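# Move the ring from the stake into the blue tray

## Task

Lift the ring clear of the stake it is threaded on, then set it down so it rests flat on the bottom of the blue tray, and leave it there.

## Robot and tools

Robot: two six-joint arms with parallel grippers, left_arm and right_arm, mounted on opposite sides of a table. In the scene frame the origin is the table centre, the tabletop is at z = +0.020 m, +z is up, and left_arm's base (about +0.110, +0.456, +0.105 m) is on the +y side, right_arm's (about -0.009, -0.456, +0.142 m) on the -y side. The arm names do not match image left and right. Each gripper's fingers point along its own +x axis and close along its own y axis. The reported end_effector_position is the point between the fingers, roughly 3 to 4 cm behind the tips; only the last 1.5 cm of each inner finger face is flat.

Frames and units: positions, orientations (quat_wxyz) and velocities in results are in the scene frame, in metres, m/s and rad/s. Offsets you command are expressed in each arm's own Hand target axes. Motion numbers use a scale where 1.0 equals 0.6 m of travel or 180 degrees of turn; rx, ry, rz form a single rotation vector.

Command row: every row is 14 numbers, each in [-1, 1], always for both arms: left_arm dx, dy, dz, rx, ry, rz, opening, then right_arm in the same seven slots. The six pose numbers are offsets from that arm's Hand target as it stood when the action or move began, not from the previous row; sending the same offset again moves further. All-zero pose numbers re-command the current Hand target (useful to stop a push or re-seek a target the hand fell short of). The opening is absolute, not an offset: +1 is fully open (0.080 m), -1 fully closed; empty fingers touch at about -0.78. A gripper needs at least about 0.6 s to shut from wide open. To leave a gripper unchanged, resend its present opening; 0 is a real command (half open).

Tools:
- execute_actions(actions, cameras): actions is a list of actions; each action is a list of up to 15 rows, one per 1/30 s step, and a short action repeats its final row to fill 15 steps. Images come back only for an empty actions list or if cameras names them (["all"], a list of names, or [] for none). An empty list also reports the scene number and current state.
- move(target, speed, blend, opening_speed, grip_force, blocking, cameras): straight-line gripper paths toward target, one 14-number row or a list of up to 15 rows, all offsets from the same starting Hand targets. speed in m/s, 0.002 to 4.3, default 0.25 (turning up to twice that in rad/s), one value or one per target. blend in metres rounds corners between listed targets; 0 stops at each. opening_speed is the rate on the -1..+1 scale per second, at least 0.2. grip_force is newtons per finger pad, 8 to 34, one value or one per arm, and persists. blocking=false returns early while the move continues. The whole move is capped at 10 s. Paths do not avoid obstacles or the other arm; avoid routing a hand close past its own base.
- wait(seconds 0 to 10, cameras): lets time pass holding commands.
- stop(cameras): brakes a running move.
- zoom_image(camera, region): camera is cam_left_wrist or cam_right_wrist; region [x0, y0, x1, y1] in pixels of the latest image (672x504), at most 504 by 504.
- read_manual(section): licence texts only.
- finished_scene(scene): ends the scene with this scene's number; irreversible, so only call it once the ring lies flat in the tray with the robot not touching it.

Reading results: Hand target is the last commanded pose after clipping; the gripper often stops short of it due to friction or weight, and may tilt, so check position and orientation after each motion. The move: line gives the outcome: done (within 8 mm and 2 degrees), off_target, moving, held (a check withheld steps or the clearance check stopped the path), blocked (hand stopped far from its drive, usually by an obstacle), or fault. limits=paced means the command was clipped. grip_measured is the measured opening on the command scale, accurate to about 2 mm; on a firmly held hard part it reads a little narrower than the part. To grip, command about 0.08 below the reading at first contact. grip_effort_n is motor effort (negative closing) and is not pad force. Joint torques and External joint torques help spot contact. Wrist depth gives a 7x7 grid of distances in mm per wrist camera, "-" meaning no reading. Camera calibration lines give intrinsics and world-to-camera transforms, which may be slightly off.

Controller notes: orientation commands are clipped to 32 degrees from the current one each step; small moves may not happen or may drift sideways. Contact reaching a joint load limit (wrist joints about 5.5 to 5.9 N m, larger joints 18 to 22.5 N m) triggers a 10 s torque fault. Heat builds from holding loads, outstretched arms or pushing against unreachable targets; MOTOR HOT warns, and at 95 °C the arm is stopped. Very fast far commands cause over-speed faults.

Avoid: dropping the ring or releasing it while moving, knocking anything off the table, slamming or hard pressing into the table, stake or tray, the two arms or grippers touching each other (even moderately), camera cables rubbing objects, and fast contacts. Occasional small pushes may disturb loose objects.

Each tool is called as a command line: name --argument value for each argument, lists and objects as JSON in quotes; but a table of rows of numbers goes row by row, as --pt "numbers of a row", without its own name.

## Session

execute_actions --actions '[]'

Scene clock: 0.00 s.
left_arm: end_effector_position=(-0.1709, +0.4349, +0.4126) grip_measured=+1.000 grip_effort_n=n/a end_effector_quat_wxyz=(+0.240, +0.310, +0.318, -0.863) | right_arm: end_effector_position=(+0.0513, -0.0550, +0.2044) grip_measured=+1.000 grip_effort_n=n/a end_effector_quat_wxyz=(+0.834, -0.152, +0.378, +0.373)
Joint positions: left_arm=[-1.635 1.126 1.369 -1.036 -0.265 -0.845 0.08] | right_arm=[0.025 1.768 0.977 -0.187 0.459 0.626 0.08]
Joint velocities: within noise
Joint torques (N m): no reading
External joint torques (N m): no reading
Heat: left arm: hottest wrist yaw 33 °C (+0.0 °C/min); right arm: hottest wrist pitch 30 °C (+0.0 °C/min).
Wrist depth (mm): cam_left_wrist=[487 1577 1707 1774 1555 1368 1135 / 462 507 1566 1861 1682 1402 1360 / 436 477 1555 1657 1816 2226 2083 / 412 448 490 424 1733 1941 2415 / 392 426 450 515 1545 93 2083 / - 93 411 472 1465 87 - / - 78 412 453 1446 - -] | cam_right_wrist=[341 340 340 340 342 331 1541 / 315 315 315 315 316 315 308 / 293 291 294 291 294 295 295 / 272 273 272 - 260 273 274 / 257 258 - - 246 253 259 / - 81 229 237 - - 75 / - - - - 221 223 78]
Hand target: left_arm -0.1708, +0.4348, +0.4130; -0.240, -0.309, -0.318, +0.864 | right_arm +0.0514, -0.0538, +0.2070; +0.834, -0.148, +0.377, +0.374
Tool commands: left_gripper/opening=+1.0 right_gripper/opening=+1.0
camera_calibration:
cam_left_wrist: T_world_to_cam=[[-0.553277, 0.713656, 0.429626, -0.579216], [0.585449, 0.700039, -0.408895, -0.00117086], [-0.592566, 0.0252922, -0.805125, 0.29918], [0, 0, 0, 1]] pos_world=[-0.142498, 0.406614, 0.489245]
cam_right_wrist: T_world_to_cam=[[0.732378, -0.679924, -0.0364146, -0.0555104], [-0.63891, -0.667742, -0.381987, 0.107442], [0.235407, 0.303024, -0.92345, 0.269843], [0, 0, 0, 1]] pos_world=[0.0457777, -0.0477682, 0.288207]

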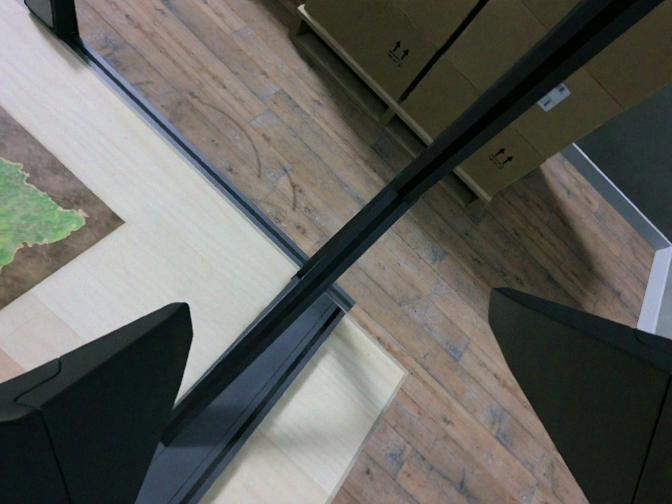

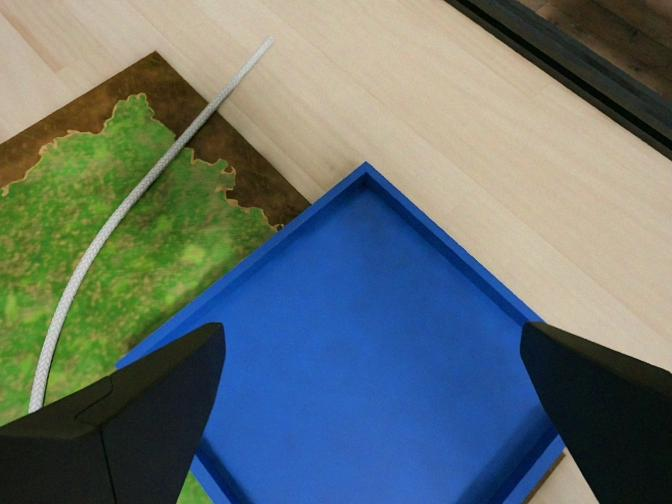

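move --target '[0.433,0.397,0.163,-0.217,-0.173,0.421,1,-0.163,0.217,-0.233,0.3535,0.157,-0.0665,0]' --cameras '["all"]'

Scene clock: 20.57 s.
left_arm: end_effector_position=(-0.2422, +0.1485, +0.2025) grip_measured=+1.000 grip_effort_n=-2.1 end_effector_quat_wxyz=(+0.853, +0.121, +0.250, -0.443) | right_arm: end_effector_position=(-0.1565, -0.0931, +0.1892) grip_measured=+0.004 grip_effort_n=-17.4 end_effector_quat_wxyz=(+0.711, +0.187, +0.678, -0.006)
Joint positions: left_arm=[-1.124 2.528 2.238 -1.532 -0.988 -1.885 0.08] | right_arm=[0.465 1.937 1.328 -0.773 0.181 2.284 0.035]
Joint torques (N m): left_arm=[0.07 -9.31 5.96 -0.53 -0.8 -0.15] | right_arm=[0.09 -9.27 6.01 0.4 -0.07 0.28]
External joint torques (N m): left_arm=[-0.01 2.57 0.55 -0.46 -0.25 -0.15] | right_arm=[0.06 -1.16 0.56 -0.16 -0.22 0.29]
Heat: left arm: hottest wrist pitch 33 °C (+8.8 °C/min); right arm: hottest shoulder 32 °C (+11.7 °C/min).
Wrist depth (mm): cam_left_wrist=[520 539 537 538 486 513 494 / 444 428 434 434 432 434 432 / 357 - 358 364 364 360 365 / 325 315 316 306 315 315 314 / 287 292 278 278 277 93 279 / - 93 249 247 247 87 - / - 217 224 224 223 220 -] | cam_right_wrist=[235 220 213 206 197 189 182 / 248 238 223 216 206 197 190 / 262 249 232 224 215 206 198 / 277 263 246 235 226 215 207 / 297 280 262 249 234 224 215 / 317 292 70 263 251 83 223 / - - - 281 270 75 -]
Hand target: left_arm -0.2431, +0.1477, +0.1984; +0.854, +0.122, +0.246, -0.442 | right_arm -0.1595, -0.0899, +0.1899; +0.707, +0.190, +0.681, -0.007
Off the commanded pose: left_arm 0.004 m, 0 deg | right_arm 0.004 m, 1 deg.
move: done
camera_calibration:
cam_left_wrist: T_world_to_cam=[[-0.854378, -0.518935, 0.0272827, -0.132403], [-0.4029, 0.62835, -0.665469, -0.0216419], [0.328192, -0.579554, -0.745927, 0.395869], [0, 0, 0, 1]] pos_world=[-0.251763, 0.174317, 0.2845]
cam_right_wrist: T_world_to_cam=[[-0.270024, -0.927504, -0.258503, -0.0677567], [-0.931735, 0.184, 0.313072, -0.154649], [-0.242811, 0.325393, -0.913872, 0.241627], [0, 0, 0, 1]] pos_world=[-0.103718, -0.113013, 0.251717]

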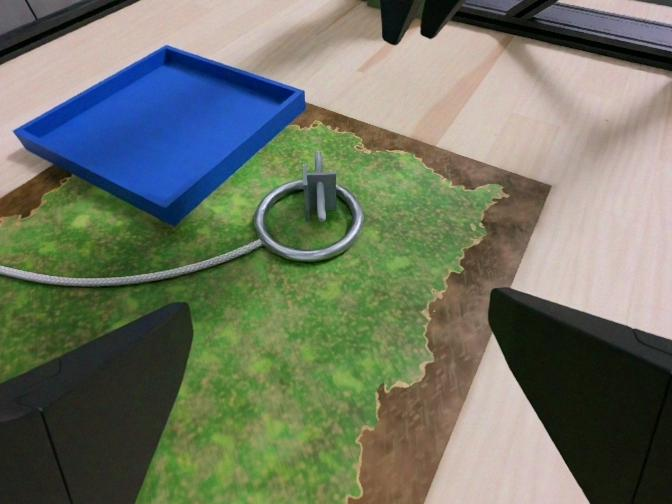

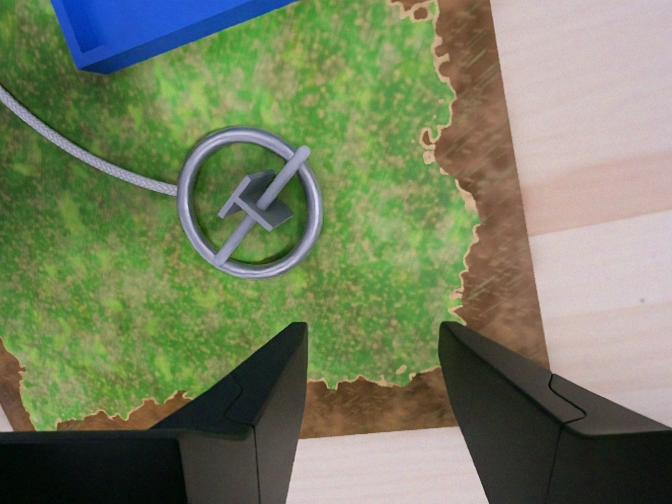

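move --target '[0,0,0,0,0,0,1,0.1217,0.0162,-0.0875,-0.782,-0.041,-0.088,-0.45]' --speed 0.4 --cameras '["all"]'

Scene clock: 41.07 s.
left_arm: end_effector_position=(-0.2423, +0.1485, +0.2027) grip_measured=+1.000 grip_effort_n=-2.1 end_effector_quat_wxyz=(+0.852, +0.121, +0.250, -0.443) | right_arm: end_effector_position=(-0.2002, -0.0509, +0.1224) grip_measured=-0.446 grip_effort_n=-17.4 end_effector_quat_wxyz=(+0.442, -0.673, +0.219, +0.551)
Joint positions: left_arm=[-1.124 2.528 2.239 -1.532 -0.988 -1.886 0.08] | right_arm=[0.57 2.377 1.74 -0.928 0.361 -0.021 0.015]
Joint torques (N m): left_arm=[0.07 -9.29 5.97 -0.53 -0.8 -0.15] | right_arm=[0.13 -12 5.65 0.2 0.42 -0.23]
External joint torques (N m): left_arm=[0.08 2.53 0.56 -0.46 -0.26 -0.15] | right_arm=[0.2 -1.56 0.5 -0.15 0.2 -0.25]
Heat: left arm: hottest shoulder 34 °C (+13.1 °C/min); right arm: hottest shoulder 33 °C (+7.3 °C/min).
Wrist depth (mm): cam_left_wrist=[507 542 544 195 204 173 174 / 459 428 414 436 255 167 163 / 356 335 355 356 350 353 355 / 319 317 316 308 315 314 314 / 285 293 278 278 278 93 279 / - 93 250 249 248 87 - / - 216 224 223 225 221 -] | cam_right_wrist=[111 114 123 131 143 156 171 / 116 119 129 140 152 167 185 / 121 127 137 149 159 180 202 / 127 134 146 160 174 189 217 / 135 143 156 169 179 167 223 / 143 152 156 185 85 218 282 / - - - 209 - - -]
Hand target: left_arm -0.2432, +0.1476, +0.1984; +0.854, +0.122, +0.246, -0.442 | right_arm -0.2020, -0.0480, +0.1218; -0.442, +0.673, -0.214, -0.552
Off the commanded pose: left_arm 0.004 m, 0 deg | right_arm 0.003 m, 1 deg.
move: done
camera_calibration:
cam_left_wrist: T_world_to_cam=[[-0.854262, -0.519088, 0.0279908, -0.132552], [-0.403435, 0.62805, -0.665427, -0.0216028], [0.327836, -0.579742, -0.745938, 0.395964], [0, 0, 0, 1]] pos_world=[-0.251761, 0.174318, 0.2847]
cam_right_wrist: T_world_to_cam=[[0.787727, 0.505703, 0.351782, 0.15243], [0.411535, -0.856928, 0.310345, 0.0340964], [0.458395, -0.0996969, -0.883139, 0.271243], [0, 0, 0, 1]] pos_world=[-0.258441, -0.0208241, 0.175341]

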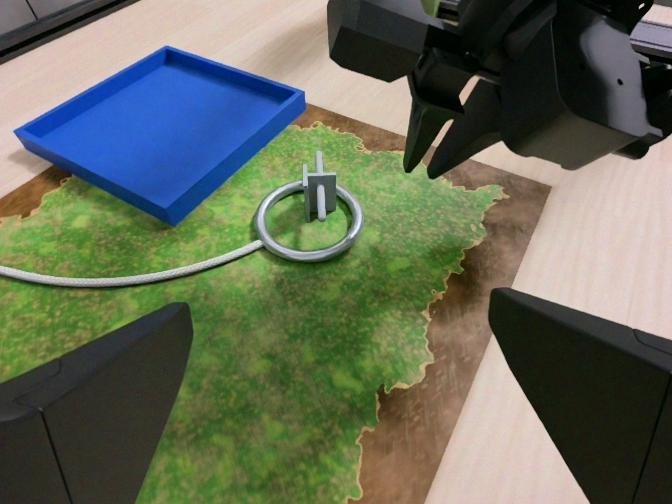

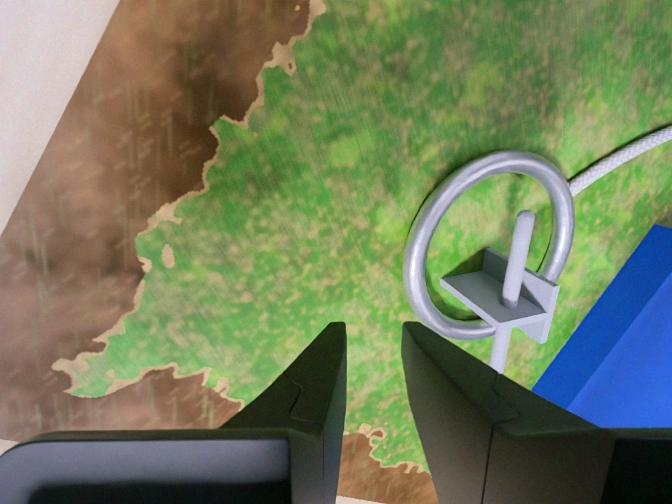

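move --target '[0,0,0,0,0,0,1,0.0668,-0.0348,-0.0057,0,0,0,-0.45]' --speed 0.1 --cameras '["all"]'

Scene clock: 112.63 s.
left_arm: end_effector_position=(-0.2423, +0.1485, +0.2027) grip_measured=+1.000 grip_effort_n=-2.1 end_effector_quat_wxyz=(+0.852, +0.121, +0.250, -0.443) | right_arm: end_effector_position=(-0.1735, -0.0298, +0.0965) grip_measured=-0.446 grip_effort_n=-17.0 end_effector_quat_wxyz=(+0.446, -0.668, +0.216, +0.555)
Joint positions: left_arm=[-1.124 2.528 2.239 -1.532 -0.988 -1.886 0.08] | right_arm=[0.495 2.42 1.704 -0.803 0.361 -0.103 0.015]
Joint torques (N m): left_arm=[0.06 -9.27 5.98 -0.52 -0.79 -0.15] | right_arm=[0.04 -12.37 3.46 0.26 0.34 -0.22]
External joint torques (N m): left_arm=[0.06 2.56 0.57 -0.45 -0.24 -0.15] | right_arm=[0.02 -1.75 -1.63 -0.17 0.14 -0.24]
Heat: left arm: hottest shoulder 42 °C (+5.0 °C/min); right arm: hottest shoulder 37 °C (+3.0 °C/min).
Wrist depth (mm): cam_left_wrist=[510 538 533 516 192 120 113 / 451 - - 216 190 188 133 / 359 347 353 346 191 186 353 / 327 318 319 308 314 317 316 / 286 294 279 279 280 93 276 / - 93 249 247 248 86 - / - 217 225 225 225 220 -] | cam_right_wrist=[- 94 100 108 117 128 140 / - 98 106 114 125 137 151 / - 103 112 121 129 145 161 / 105 109 119 128 143 155 179 / 111 116 126 133 148 164 189 / 117 123 128 149 85 186 216 / - - - 168 - - -]
Hand target: left_arm -0.2432, +0.1476, +0.1984; +0.854, +0.122, +0.246, -0.442 | right_arm -0.1720, -0.0320, +0.0920; -0.442, +0.673, -0.214, -0.552
Off the commanded pose: left_arm 0.004 m, 0 deg | right_arm 0.005 m, 1 deg.
move: done
camera_calibration:
cam_left_wrist: T_world_to_cam=[[-0.854262, -0.519088, 0.0279908, -0.132552], [-0.403435, 0.62805, -0.665427, -0.0216028], [0.327836, -0.579742, -0.745938, 0.395964], [0, 0, 0, 1]] pos_world=[-0.251761, 0.174318, 0.2847]
cam_right_wrist: T_world_to_cam=[[0.789302, 0.501219, 0.354658, 0.129634], [0.41498, -0.861185, 0.293516, 0.0513346], [0.452542, -0.0844968, -0.887731, 0.238095], [0, 0, 0, 1]] pos_world=[-0.231371, -0.000648165, 0.150321]

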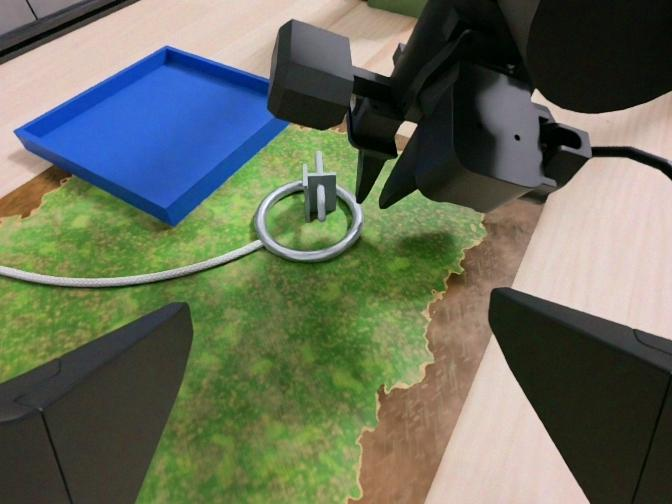

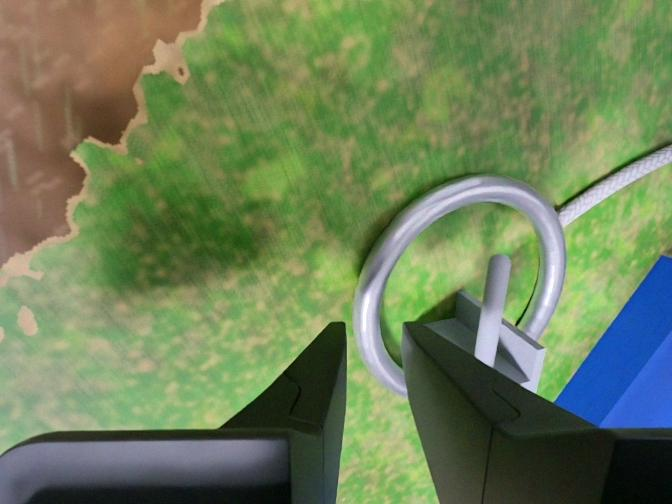

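move --pt "0 0 0 0 0 0 1 0.005 -0.0132 0 0 0 0 -0.45" --pt "0 0 0 0 0 0 1 0.0392 0 0 0 0 0 -0.45" --speed 0.06 --blend 0.003 --cameras '["all"]'

zoom_image --camera "cam_left_wrist" --region '[230, 120, 450, 280]'

Scene clock: 126.13 s.
left_arm: end_effector_position=(-0.2423, +0.1485, +0.2027) grip_measured=+1.000 grip_effort_n=-2.1 end_effector_quat_wxyz=(+0.852, +0.121, +0.250, -0.443) | right_arm: end_effector_position=(-0.1669, -0.0248, +0.0749) grip_measured=-0.446 grip_effort_n=-17.4 end_effector_quat_wxyz=(+0.447, -0.667, +0.215, +0.556)
Joint positions: left_arm=[-1.124 2.528 2.239 -1.532 -0.988 -1.886 0.08] | right_arm=[0.477 2.464 1.692 -0.738 0.361 -0.124 0.015]
Joint torques (N m): left_arm=[0.04 -9.27 5.98 -0.53 -0.8 -0.15] | right_arm=[-0.09 -12.41 3.32 0.26 0.32 -0.23]
External joint torques (N m): left_arm=[0.04 2.56 0.57 -0.46 -0.25 -0.15] | right_arm=[-0.1 -1.8 -1.55 -0.16 0.11 -0.24]
Heat: left arm: hottest shoulder 42 °C (+4.1 °C/min); right arm: hottest shoulder 40 °C (+5.1 °C/min).
Wrist depth (mm): cam_left_wrist=[510 538 537 534 199 122 115 / 458 426 220 241 207 135 130 / 357 358 354 305 197 205 353 / 317 319 316 310 308 317 308 / 286 293 279 278 278 93 185 / - 93 248 249 248 87 - / - 216 225 224 225 220 -] | cam_right_wrist=[- 77 81 87 96 103 114 / - 80 85 93 100 111 123 / - 84 91 99 106 117 132 / - 88 96 105 108 129 144 / - 94 102 109 123 131 160 / - 100 105 113 86 106 170 / - - - 135 88 - -]
Hand target: left_arm -0.2432, +0.1476, +0.1984; +0.854, +0.122, +0.246, -0.442 | right_arm -0.1649, -0.0273, +0.0701; -0.442, +0.673, -0.214, -0.552
Off the commanded pose: left_arm 0.004 m, 0 deg | right_arm 0.006 m, 1 deg.
move: done
camera_calibration:
cam_left_wrist: T_world_to_cam=[[-0.854262, -0.519088, 0.0279908, -0.132552], [-0.403435, 0.62805, -0.665427, -0.0216028], [0.327836, -0.579742, -0.745938, 0.395964], [0, 0, 0, 1]] pos_world=[-0.251761, 0.174318, 0.2847]
cam_right_wrist: T_world_to_cam=[[0.788704, 0.501417, 0.355707, 0.129367], [0.415694, -0.861245, 0.292329, 0.0593602], [0.452929, -0.0826955, -0.887703, 0.216503], [0, 0, 0, 1]] pos_world=[-0.224769, 0.00416049, 0.128821]

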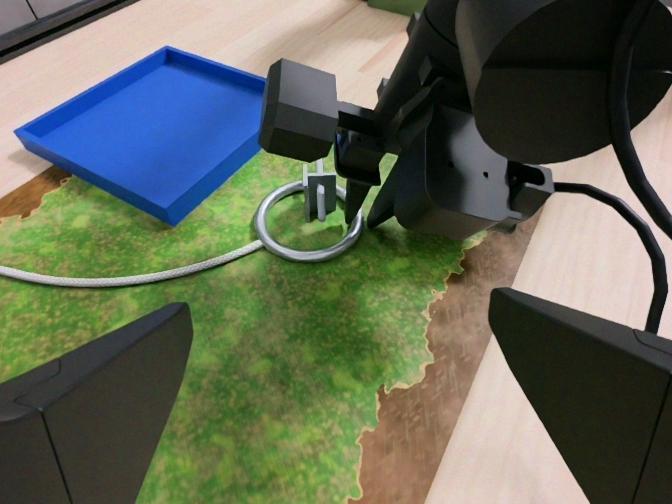

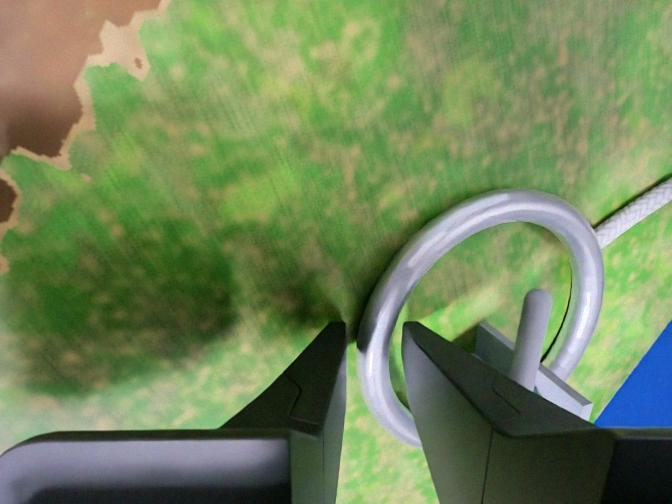

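Scaled by 2.291 from the camera's 672x504 image, which has a finer 960x720 frame.

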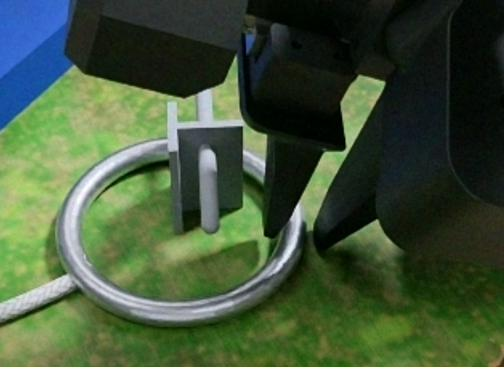

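move --pt "0 0 0 0 0 0 1 0.0055 0.002 0 0 0 0 -0.45" --pt "0 0 0 0 0 0 1 0.0055 0.002 0 0 0 0 -0.75" --opening_speed 0.35 --speed 0.04 --cameras '["all"]'

zoom_image --camera "cam_left_wrist" --region '[230, 120, 450, 280]'

Scene clock: 133.40 s.
left_arm: end_effector_position=(-0.2423, +0.1485, +0.2027) grip_measured=+1.000 grip_effort_n=-2.1 end_effector_quat_wxyz=(+0.852, +0.121, +0.250, -0.443) | right_arm: end_effector_position=(-0.1672, -0.0234, +0.0739) grip_measured=-0.638 grip_effort_n=-83.5 end_effector_quat_wxyz=(+0.449, -0.665, +0.214, +0.557)
Joint positions: left_arm=[-1.124 2.528 2.239 -1.532 -0.988 -1.886 0.08] | right_arm=[0.476 2.467 1.692 -0.728 0.362 -0.124 0.006]
Joint torques (N m): left_arm=[0.06 -9.27 5.98 -0.52 -0.8 -0.15] | right_arm=[-0.09 -11.78 3.15 0.28 0.26 -0.22]
External joint torques (N m): left_arm=[-0.03 2.58 0.57 -0.45 -0.24 -0.15] | right_arm=[-0.15 -1.09 -1.79 -0.17 0.05 -0.24]
Heat: left arm: hottest shoulder 42 °C (+3.0 °C/min); right arm: hottest shoulder 40 °C (+5.1 °C/min).
Wrist depth (mm): cam_left_wrist=[518 534 543 539 199 121 113 / 441 - 222 238 204 134 127 / 357 354 355 316 196 205 364 / 316 317 318 316 308 316 315 / 286 294 279 279 277 93 180 / - 93 248 247 248 86 - / - 216 225 225 224 222 -] | cam_right_wrist=[- 77 81 88 96 104 114 / - 79 84 93 101 111 123 / - 83 90 99 106 114 129 / - 88 96 105 109 128 145 / - 93 101 107 124 133 158 / - 99 106 114 82 100 168 / - - - 134 77 - -]
Hand target: left_arm -0.2432, +0.1476, +0.1984; +0.854, +0.122, +0.246, -0.442 | right_arm -0.1649, -0.0272, +0.0666; -0.443, +0.673, -0.214, -0.552
Off the commanded pose: left_arm 0.004 m, 0 deg | right_arm 0.009 m, 1 deg.
move: off_target (right_arm); target 2's new opening was sent with right_arm's hand 0.009 m and 1 deg from that target
camera_calibration:
cam_left_wrist: T_world_to_cam=[[-0.854262, -0.519088, 0.0279908, -0.132552], [-0.403435, 0.62805, -0.665427, -0.0216028], [0.327836, -0.579742, -0.745938, 0.395964], [0, 0, 0, 1]] pos_world=[-0.251761, 0.174318, 0.2847]
cam_right_wrist: T_world_to_cam=[[0.789622, 0.498746, 0.357419, 0.129298], [0.415784, -0.863295, 0.286086, 0.0614968], [0.451243, -0.077291, -0.889048, 0.215873], [0, 0, 0, 1]] pos_world=[-0.225077, 0.005288, 0.128115]

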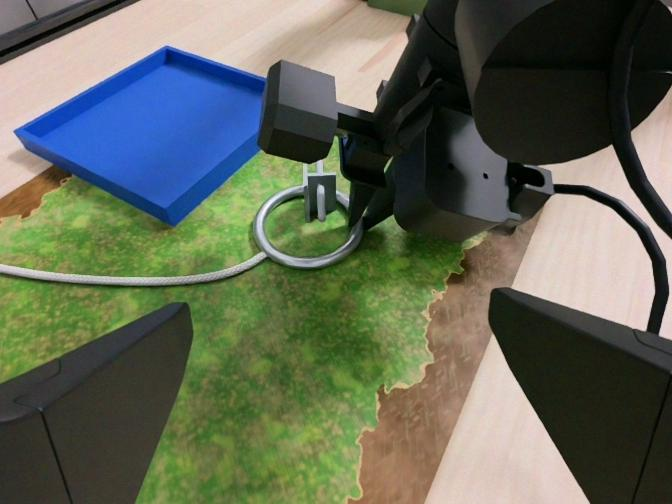

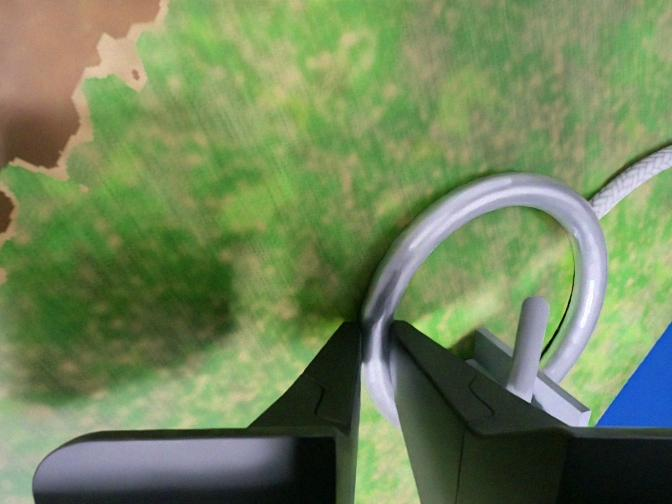

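Scaled by 2.291 from the camera's 672x504 image, which has a finer 960x720 frame.

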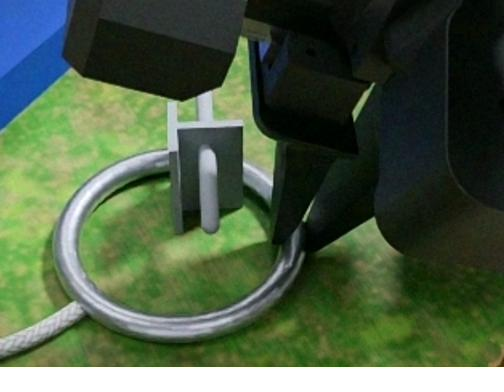

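move --pt "0 0 0 0 0 0 1 -0.0617 0.0152 -0.0093 0 0 0 -0.75" --pt "0 0 0 0 0 0 1 -0.0582 0.0165 -0.0295 0.0437 -0.1139 0 -0.75" --speed 0.06 --cameras '["all"]'

zoom_image --camera "cam_left_wrist" --region '[230, 120, 450, 280]'

Scene clock: 154.53 s.
left_arm: end_effector_position=(-0.2423, +0.1485, +0.2027) grip_measured=+1.000 grip_effort_n=-1.6 end_effector_quat_wxyz=(+0.852, +0.121, +0.250, -0.443) | right_arm: end_effector_position=(-0.1735, -0.0565, +0.0867) grip_measured=-0.638 grip_effort_n=-83.5 end_effector_quat_wxyz=(+0.513, -0.541, +0.172, +0.644)
Joint positions: left_arm=[-1.124 2.528 2.239 -1.532 -0.988 -1.886 0.08] | right_arm=[0.514 2.186 1.148 -0.14 0.333 -0.086 0.006]
Joint torques (N m): left_arm=[0.06 -9.3 5.96 -0.52 -0.79 -0.16] | right_arm=[-0.39 -14.31 3.01 0.78 0.18 0.04]
External joint torques (N m): left_arm=[0.06 2.53 0.58 -0.43 -0.25 -0.16] | right_arm=[-0.39 -5.51 -1.52 -0.12 -0.01 0.03]
Heat: left arm: hottest shoulder 43 °C (+2.0 °C/min); right arm: hottest shoulder 41 °C (+5.0 °C/min).
Wrist depth (mm): cam_left_wrist=[526 542 539 258 229 226 506 / 453 - 407 421 263 211 433 / 360 351 361 343 342 362 366 / 318 319 315 308 313 318 318 / 286 292 277 278 278 93 279 / - 93 250 248 248 87 - / - 217 225 225 225 220 -] | cam_right_wrist=[107 112 120 130 141 156 172 / 107 112 121 130 142 156 170 / 107 111 120 130 137 148 173 / 107 111 120 128 140 145 172 / 107 111 120 125 141 125 172 / - 112 117 112 83 144 170 / - - - 134 77 - -]
Hand target: left_arm -0.2432, +0.1476, +0.1984; +0.854, +0.122, +0.246, -0.442 | right_arm -0.1731, -0.0541, +0.0955; +0.518, -0.533, +0.169, +0.647
Off the commanded pose: left_arm 0.004 m, 0 deg | right_arm 0.009 m, 1 deg.
move: off_target (right_arm)
camera_calibration:
cam_left_wrist: T_world_to_cam=[[-0.854262, -0.519088, 0.0279908, -0.132552], [-0.403435, 0.62805, -0.665427, -0.0216028], [0.327836, -0.579742, -0.745938, 0.395964], [0, 0, 0, 1]] pos_world=[-0.251761, 0.174318, 0.2847]
cam_right_wrist: T_world_to_cam=[[0.851062, 0.408933, 0.329345, 0.154268], [0.447319, -0.893142, -0.0469442, 0.0645179], [0.274955, 0.187274, -0.943042, 0.216426], [0, 0, 0, 1]] pos_world=[-0.219659, -0.0459927, 0.15632]

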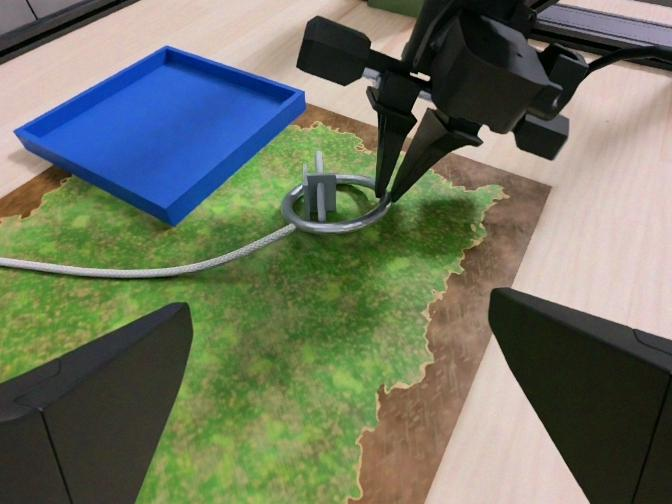

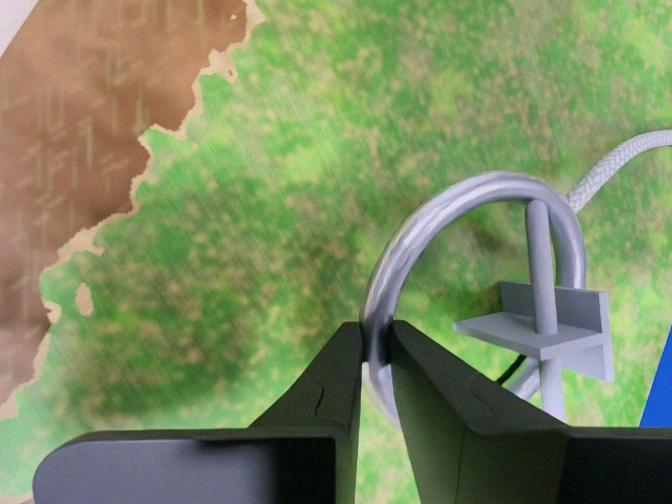

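Scaled by 2.291 from the camera's 672x504 image, which has a finer 960x720 frame.

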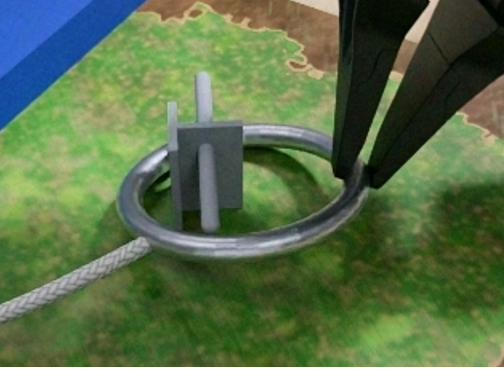

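move --pt "0 0 0 0 0 0 1 0.005 -0.025 0.007 0 0 0 -0.75" --pt "0 0 0 0 0 0 1 -0.018 -0.034 0.017 0 0 0 -0.75" --speed 0.05 --blend 0.002 --cameras '["all"]'

zoom_image --camera "cam_left_wrist" --region '[230, 120, 450, 280]'

Scene clock: 176.83 s.
left_arm: end_effector_position=(-0.2423, +0.1485, +0.2027) grip_measured=+1.000 grip_effort_n=-1.6 end_effector_quat_wxyz=(+0.852, +0.121, +0.250, -0.443) | right_arm: end_effector_position=(-0.1598, -0.0515, +0.1026) grip_measured=-0.638 grip_effort_n=-83.5 end_effector_quat_wxyz=(+0.510, -0.545, +0.178, +0.642)
Joint positions: left_arm=[-1.124 2.528 2.239 -1.532 -0.988 -1.886 0.08] | right_arm=[0.474 2.141 1.16 -0.201 0.312 -0.119 0.006]
Joint torques (N m): left_arm=[0.07 -9.28 5.96 -0.52 -0.79 -0.15] | right_arm=[-0.27 -13.71 5.41 0.68 0.37 -0.14]
External joint torques (N m): left_arm=[0.07 2.64 0.51 -0.45 -0.23 -0.15] | right_arm=[-0.27 -4.93 0.65 -0.24 0.2 -0.16]
Heat: left arm: hottest shoulder 44 °C (+2.0 °C/min); right arm: hottest shoulder 42 °C (+4.0 °C/min).
Wrist depth (mm): cam_left_wrist=[516 542 520 245 193 200 489 / 441 423 - 420 272 264 434 / 356 359 358 334 364 364 364 / 319 320 316 316 316 316 314 / 286 292 279 278 278 93 278 / - 93 248 249 249 87 - / - 217 224 225 225 220 -] | cam_right_wrist=[119 125 134 146 158 173 190 / 119 125 135 144 157 173 191 / 120 125 135 146 154 166 194 / 120 127 135 144 127 167 188 / 120 125 135 141 128 146 189 / 120 126 133 112 82 177 184 / - - - - 76 - -]
Hand target: left_arm -0.2432, +0.1476, +0.1984; +0.854, +0.122, +0.246, -0.442 | right_arm -0.1621, -0.0433, +0.1155; +0.518, -0.533, +0.169, +0.647
Off the commanded pose: left_arm 0.004 m, 0 deg | right_arm 0.015 m, 2 deg.
move: off_target (right_arm)
camera_calibration:
cam_left_wrist: T_world_to_cam=[[-0.854262, -0.519088, 0.0279908, -0.132552], [-0.403435, 0.62805, -0.665427, -0.0216028], [0.327836, -0.579742, -0.745938, 0.395964], [0, 0, 0, 1]] pos_world=[-0.251761, 0.174318, 0.2847]
cam_right_wrist: T_world_to_cam=[[0.852696, 0.410962, 0.322521, 0.136338], [0.444111, -0.895353, -0.0332853, 0.0615486], [0.275091, 0.171617, -0.945977, 0.226358], [0, 0, 0, 1]] pos_world=[-0.205858, -0.0397689, 0.172206]

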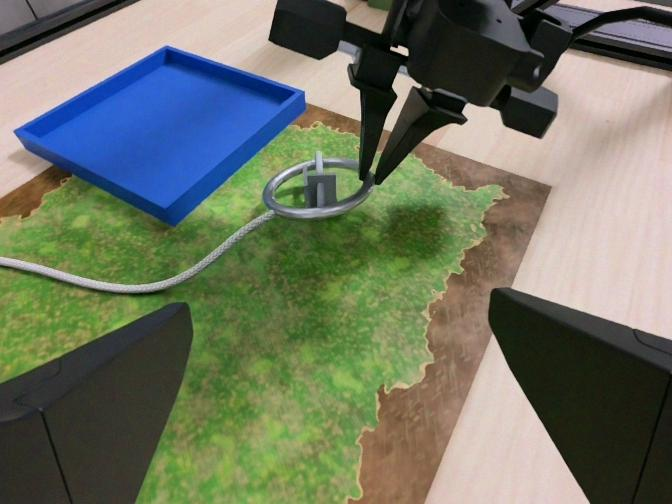

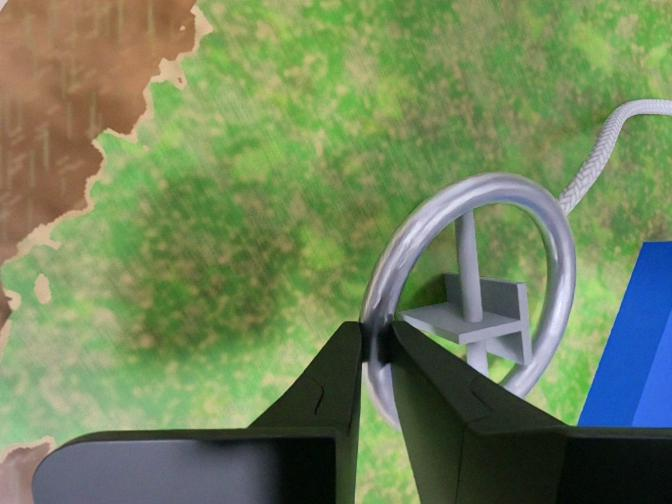

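Scaled by 2.291 from the camera's 672x504 image, which has a finer 960x720 frame.

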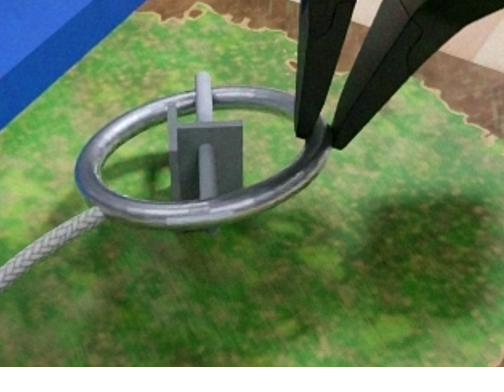

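move --pt "0 0 0 0 0 0 1 -0.0373 -0.0145 -0.0055 0 0 0 -0.75" --pt "0 0 0 0 0 0 1 -0.0467 -0.0182 -0.0212 0 0 0 -0.75" --speed 0.05 --blend 0.002 --cameras '["all"]'

zoom_image --camera "cam_left_wrist" --region '[230, 120, 450, 280]'

Scene clock: 184.13 s.
left_arm: end_effector_position=(-0.2423, +0.1485, +0.2027) grip_measured=+1.000 grip_effort_n=-2.1 end_effector_quat_wxyz=(+0.852, +0.121, +0.250, -0.443) | right_arm: end_effector_position=(-0.1496, -0.0664, +0.1273) grip_measured=-0.642 grip_effort_n=-83.5 end_effector_quat_wxyz=(+0.512, -0.543, +0.177, +0.642)
Joint positions: left_arm=[-1.124 2.528 2.239 -1.532 -0.988 -1.886 0.08] | right_arm=[0.467 2.024 1.091 -0.242 0.31 -0.123 0.006]
Joint torques (N m): left_arm=[0.07 -9.28 5.97 -0.52 -0.79 -0.15] | right_arm=[-0.39 -13.96 3.82 0.99 0.29 -0.28]
External joint torques (N m): left_arm=[0.14 2.69 0.51 -0.44 -0.23 -0.15] | right_arm=[-0.39 -5.74 -1.14 0.06 0.12 -0.3]
Heat: left arm: hottest shoulder 44 °C (+2.0 °C/min); right arm: hottest shoulder 42 °C (+2.0 °C/min).
Wrist depth (mm): cam_left_wrist=[523 537 539 515 260 254 507 / 462 - 427 419 419 435 431 / 356 343 359 346 365 364 365 / 318 318 317 317 314 315 314 / 287 294 279 279 279 93 279 / - 93 249 249 248 87 - / - 216 225 224 225 220 -] | cam_right_wrist=[141 148 159 172 186 204 225 / 141 148 159 172 186 202 226 / 141 148 159 172 145 204 225 / 142 148 159 170 151 205 206 / 142 149 159 109 169 201 221 / 142 148 158 116 82 200 218 / - - - - 77 - -]
Hand target: left_arm -0.2432, +0.1476, +0.1984; +0.854, +0.122, +0.246, -0.442 | right_arm -0.1492, -0.0624, +0.1386; +0.518, -0.533, +0.169, +0.647
Off the commanded pose: left_arm 0.004 m, 0 deg | right_arm 0.012 m, 2 deg.
move: off_target (right_arm)
camera_calibration:
cam_left_wrist: T_world_to_cam=[[-0.854262, -0.519088, 0.0279908, -0.132552], [-0.403435, 0.62805, -0.665427, -0.0216028], [0.327836, -0.579742, -0.745938, 0.395964], [0, 0, 0, 1]] pos_world=[-0.251761, 0.174318, 0.2847]
cam_right_wrist: T_world_to_cam=[[0.854335, 0.407271, 0.322865, 0.125765], [0.441912, -0.896218, -0.0388298, 0.0447842], [0.273543, 0.175852, -0.945648, 0.249432], [0, 0, 0, 1]] pos_world=[-0.195466, -0.0549469, 0.197009]

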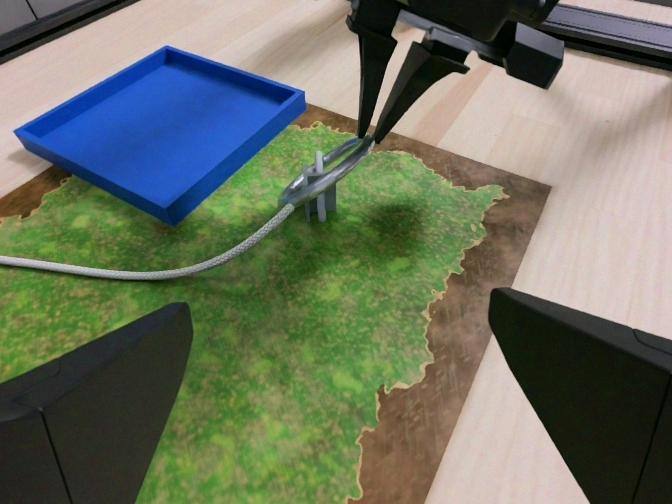

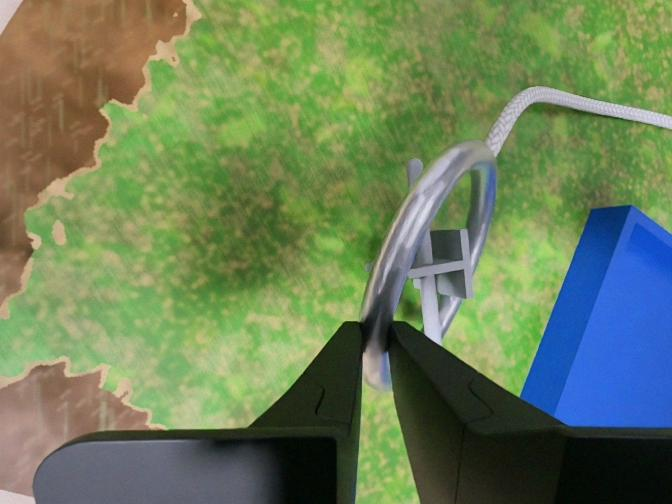

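Scaled by 2.291 from the camera's 672x504 image, which has a finer 960x720 frame.

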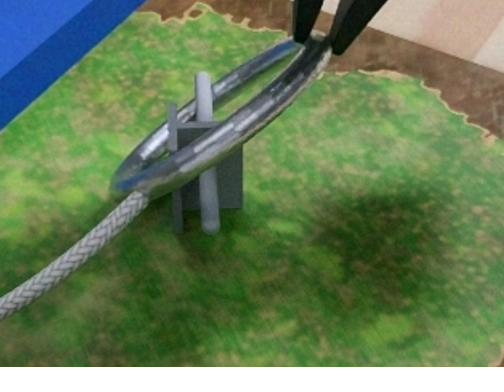

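move --pt "0 0 0 0 0 0 1 0.0173 0.0067 -0.0075 0 0 0 -0.75" --pt "0 0 0 0 0 0 1 0.0103 0.0038 -0.0262 0 0 0 -0.75" --speed 0.05 --cameras '["all"]'

zoom_image --camera "cam_left_wrist" --region '[230, 120, 450, 280]'

Scene clock: 198.80 s.
left_arm: end_effector_position=(-0.2423, +0.1485, +0.2027) grip_measured=+1.000 grip_effort_n=-2.1 end_effector_quat_wxyz=(+0.852, +0.121, +0.250, -0.443) | right_arm: end_effector_position=(-0.1433, -0.0737, +0.1204) grip_measured=-0.648 grip_effort_n=-83.5 end_effector_quat_wxyz=(+0.515, -0.538, +0.174, +0.644)
Joint positions: left_arm=[-1.124 2.528 2.239 -1.532 -0.988 -1.886 0.08] | right_arm=[0.461 2.009 1.024 -0.173 0.31 -0.13 0.006]
Joint torques (N m): left_arm=[0.08 -9.28 5.96 -0.52 -0.8 -0.15] | right_arm=[-0.29 -12.51 3.24 0.89 0.2 -0.22]
External joint torques (N m): left_arm=[0.16 2.48 0.6 -0.44 -0.26 -0.15] | right_arm=[-0.38 -4.57 -1.58 -0.07 0.04 -0.24]
Heat: left arm: hottest shoulder 44 °C (+2.0 °C/min); right arm: hottest shoulder 44 °C (+4.0 °C/min).
Wrist depth (mm): cam_left_wrist=[516 546 542 514 267 263 497 / 449 432 451 420 422 433 430 / 355 359 351 347 366 366 363 / 319 316 317 317 317 316 316 / 287 293 277 278 277 93 279 / - 93 249 248 248 87 - / - 217 225 224 224 220 -] | cam_right_wrist=[138 145 156 169 183 201 222 / 138 145 155 167 183 200 221 / 137 144 155 168 126 200 219 / 137 142 155 165 147 199 208 / 137 143 154 109 177 197 214 / 137 143 151 116 82 195 211 / - - - - 76 - -]
Hand target: left_arm -0.2432, +0.1476, +0.1984; +0.854, +0.122, +0.246, -0.442 | right_arm -0.1424, -0.0725, +0.1266; +0.518, -0.533, +0.169, +0.647
Off the commanded pose: left_arm 0.004 m, 0 deg | right_arm 0.006 m, 1 deg.
move: done
camera_calibration:
cam_left_wrist: T_world_to_cam=[[-0.854262, -0.519088, 0.0279908, -0.132552], [-0.403435, 0.62805, -0.665427, -0.0216028], [0.327836, -0.579742, -0.745938, 0.395964], [0, 0, 0, 1]] pos_world=[-0.251761, 0.174318, 0.2847]
cam_right_wrist: T_world_to_cam=[[0.855832, 0.402393, 0.325011, 0.125105], [0.441374, -0.895743, -0.0532328, 0.036867], [0.269705, 0.18901, -0.944211, 0.242652], [0, 0, 0, 1]] pos_world=[-0.188785, -0.0631815, 0.190417]

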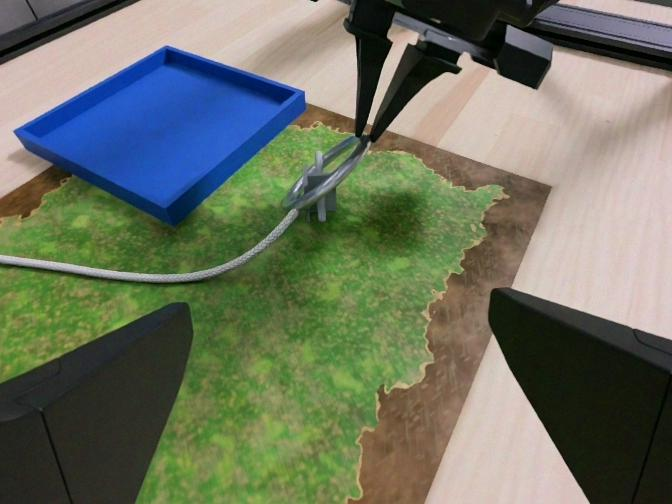

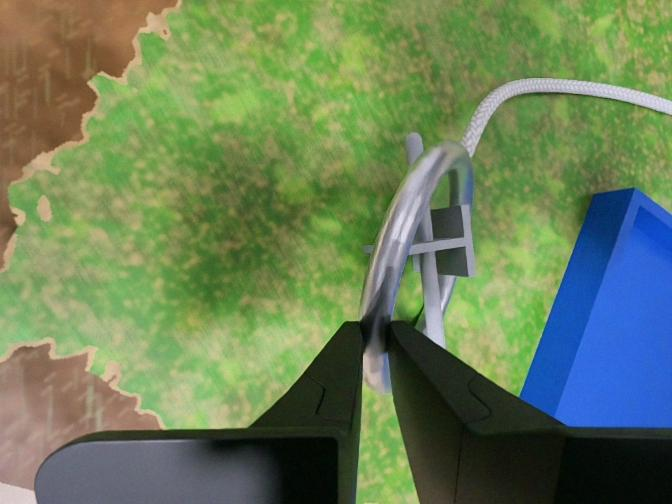

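Scaled by 2.291 from the camera's 672x504 image, which has a finer 960x720 frame.

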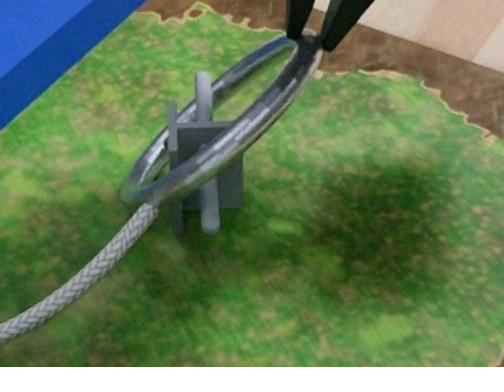

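move --target '[0,0,0,0,0,0,1,-0.0017,-0.0007,-0.0225,0,0,0,-0.75]' --speed 0.05 --cameras '["all"]'

zoom_image --camera "cam_left_wrist" --region '[260, 110, 400, 240]'

zoom_image --camera "cam_right_wrist" --region '[330, 110, 530, 360]'

Scene clock: 208.90 s.
left_arm: end_effector_position=(-0.2423, +0.1485, +0.2027) grip_measured=+1.000 grip_effort_n=-2.6 end_effector_quat_wxyz=(+0.852, +0.121, +0.250, -0.443) | right_arm: end_effector_position=(-0.1367, -0.0828, +0.1185) grip_measured=-0.648 grip_effort_n=-83.5 end_effector_quat_wxyz=(+0.517, -0.535, +0.172, +0.645)
Joint positions: left_arm=[-1.124 2.528 2.239 -1.532 -0.988 -1.886 0.08] | right_arm=[0.456 1.98 0.963 -0.132 0.31 -0.135 0.006]
Joint torques (N m): left_arm=[0.07 -9.27 5.99 -0.52 -0.8 -0.14] | right_arm=[-0.35 -11.85 2.82 0.75 0.12 -0.2]
External joint torques (N m): left_arm=[0.16 2.64 0.54 -0.45 -0.24 -0.14] | right_arm=[-0.28 -4.27 -1.85 -0.2 -0.05 -0.22]
Heat: left arm: hottest shoulder 44 °C (+1.0 °C/min); right arm: hottest shoulder 46 °C (+6.0 °C/min).
Wrist depth (mm): cam_left_wrist=[509 542 535 496 280 283 491 / 438 432 395 420 421 432 432 / 355 351 359 355 367 363 365 / 319 317 318 317 315 317 316 / 285 294 279 278 279 93 277 / - 93 248 249 249 86 - / - 216 225 223 225 220 -] | cam_right_wrist=[138 145 155 168 184 202 224 / 137 144 154 168 183 198 222 / 137 144 154 167 141 199 215 / 136 143 154 163 147 198 212 / 136 143 154 110 177 192 208 / 135 142 150 117 82 190 207 / - - - - 76 - -]
Hand target: left_arm -0.2432, +0.1476, +0.1984; +0.854, +0.122, +0.246, -0.442 | right_arm -0.1353, -0.0832, +0.1225; +0.518, -0.533, +0.169, +0.647
Off the commanded pose: left_arm 0.004 m, 0 deg | right_arm 0.004 m, 0 deg.
move: done
camera_calibration:
cam_left_wrist: T_world_to_cam=[[-0.854262, -0.519088, 0.0279908, -0.132552], [-0.403435, 0.62805, -0.665427, -0.0216028], [0.327836, -0.579742, -0.745938, 0.395964], [0, 0, 0, 1]] pos_world=[-0.251761, 0.174318, 0.2847]
cam_right_wrist: T_world_to_cam=[[0.856239, 0.399865, 0.327051, 0.123398], [0.441251, -0.895339, -0.0605477, 0.0266803], [0.26861, 0.196155, -0.943065, 0.241092], [0, 0, 0, 1]] pos_world=[-0.182191, -0.072746, 0.188623]

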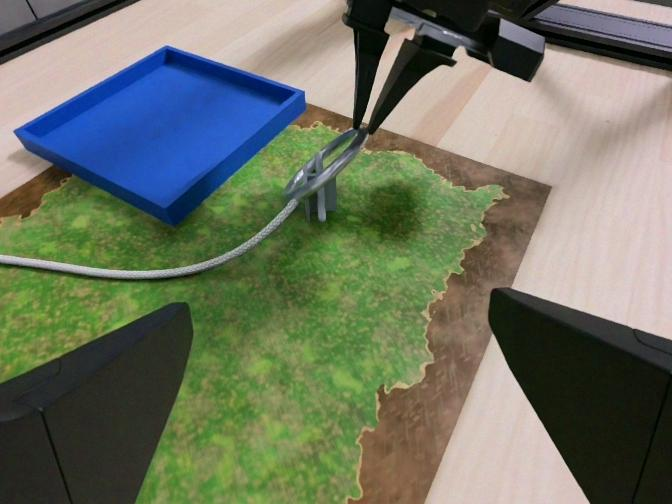

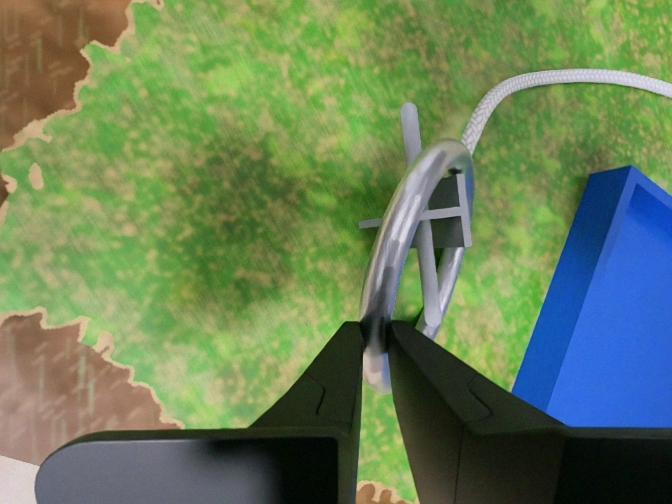

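Scaled by 3.600 from the camera's 672x504 image, which has a finer 960x720 frame.

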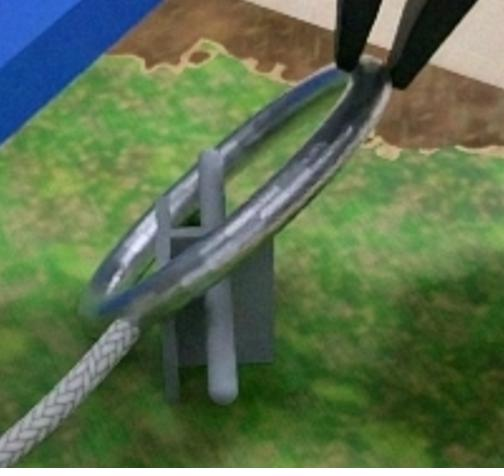

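Scaled by 2.016 from the camera's 672x504 image, which has a finer 960x720 frame.

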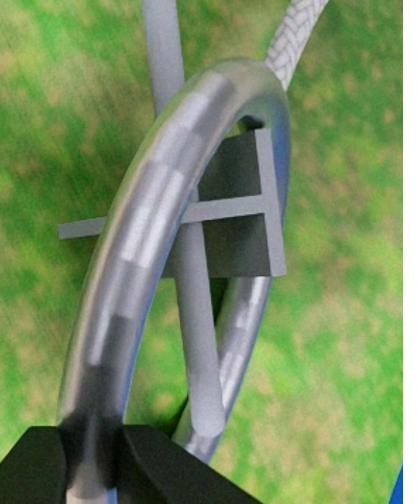

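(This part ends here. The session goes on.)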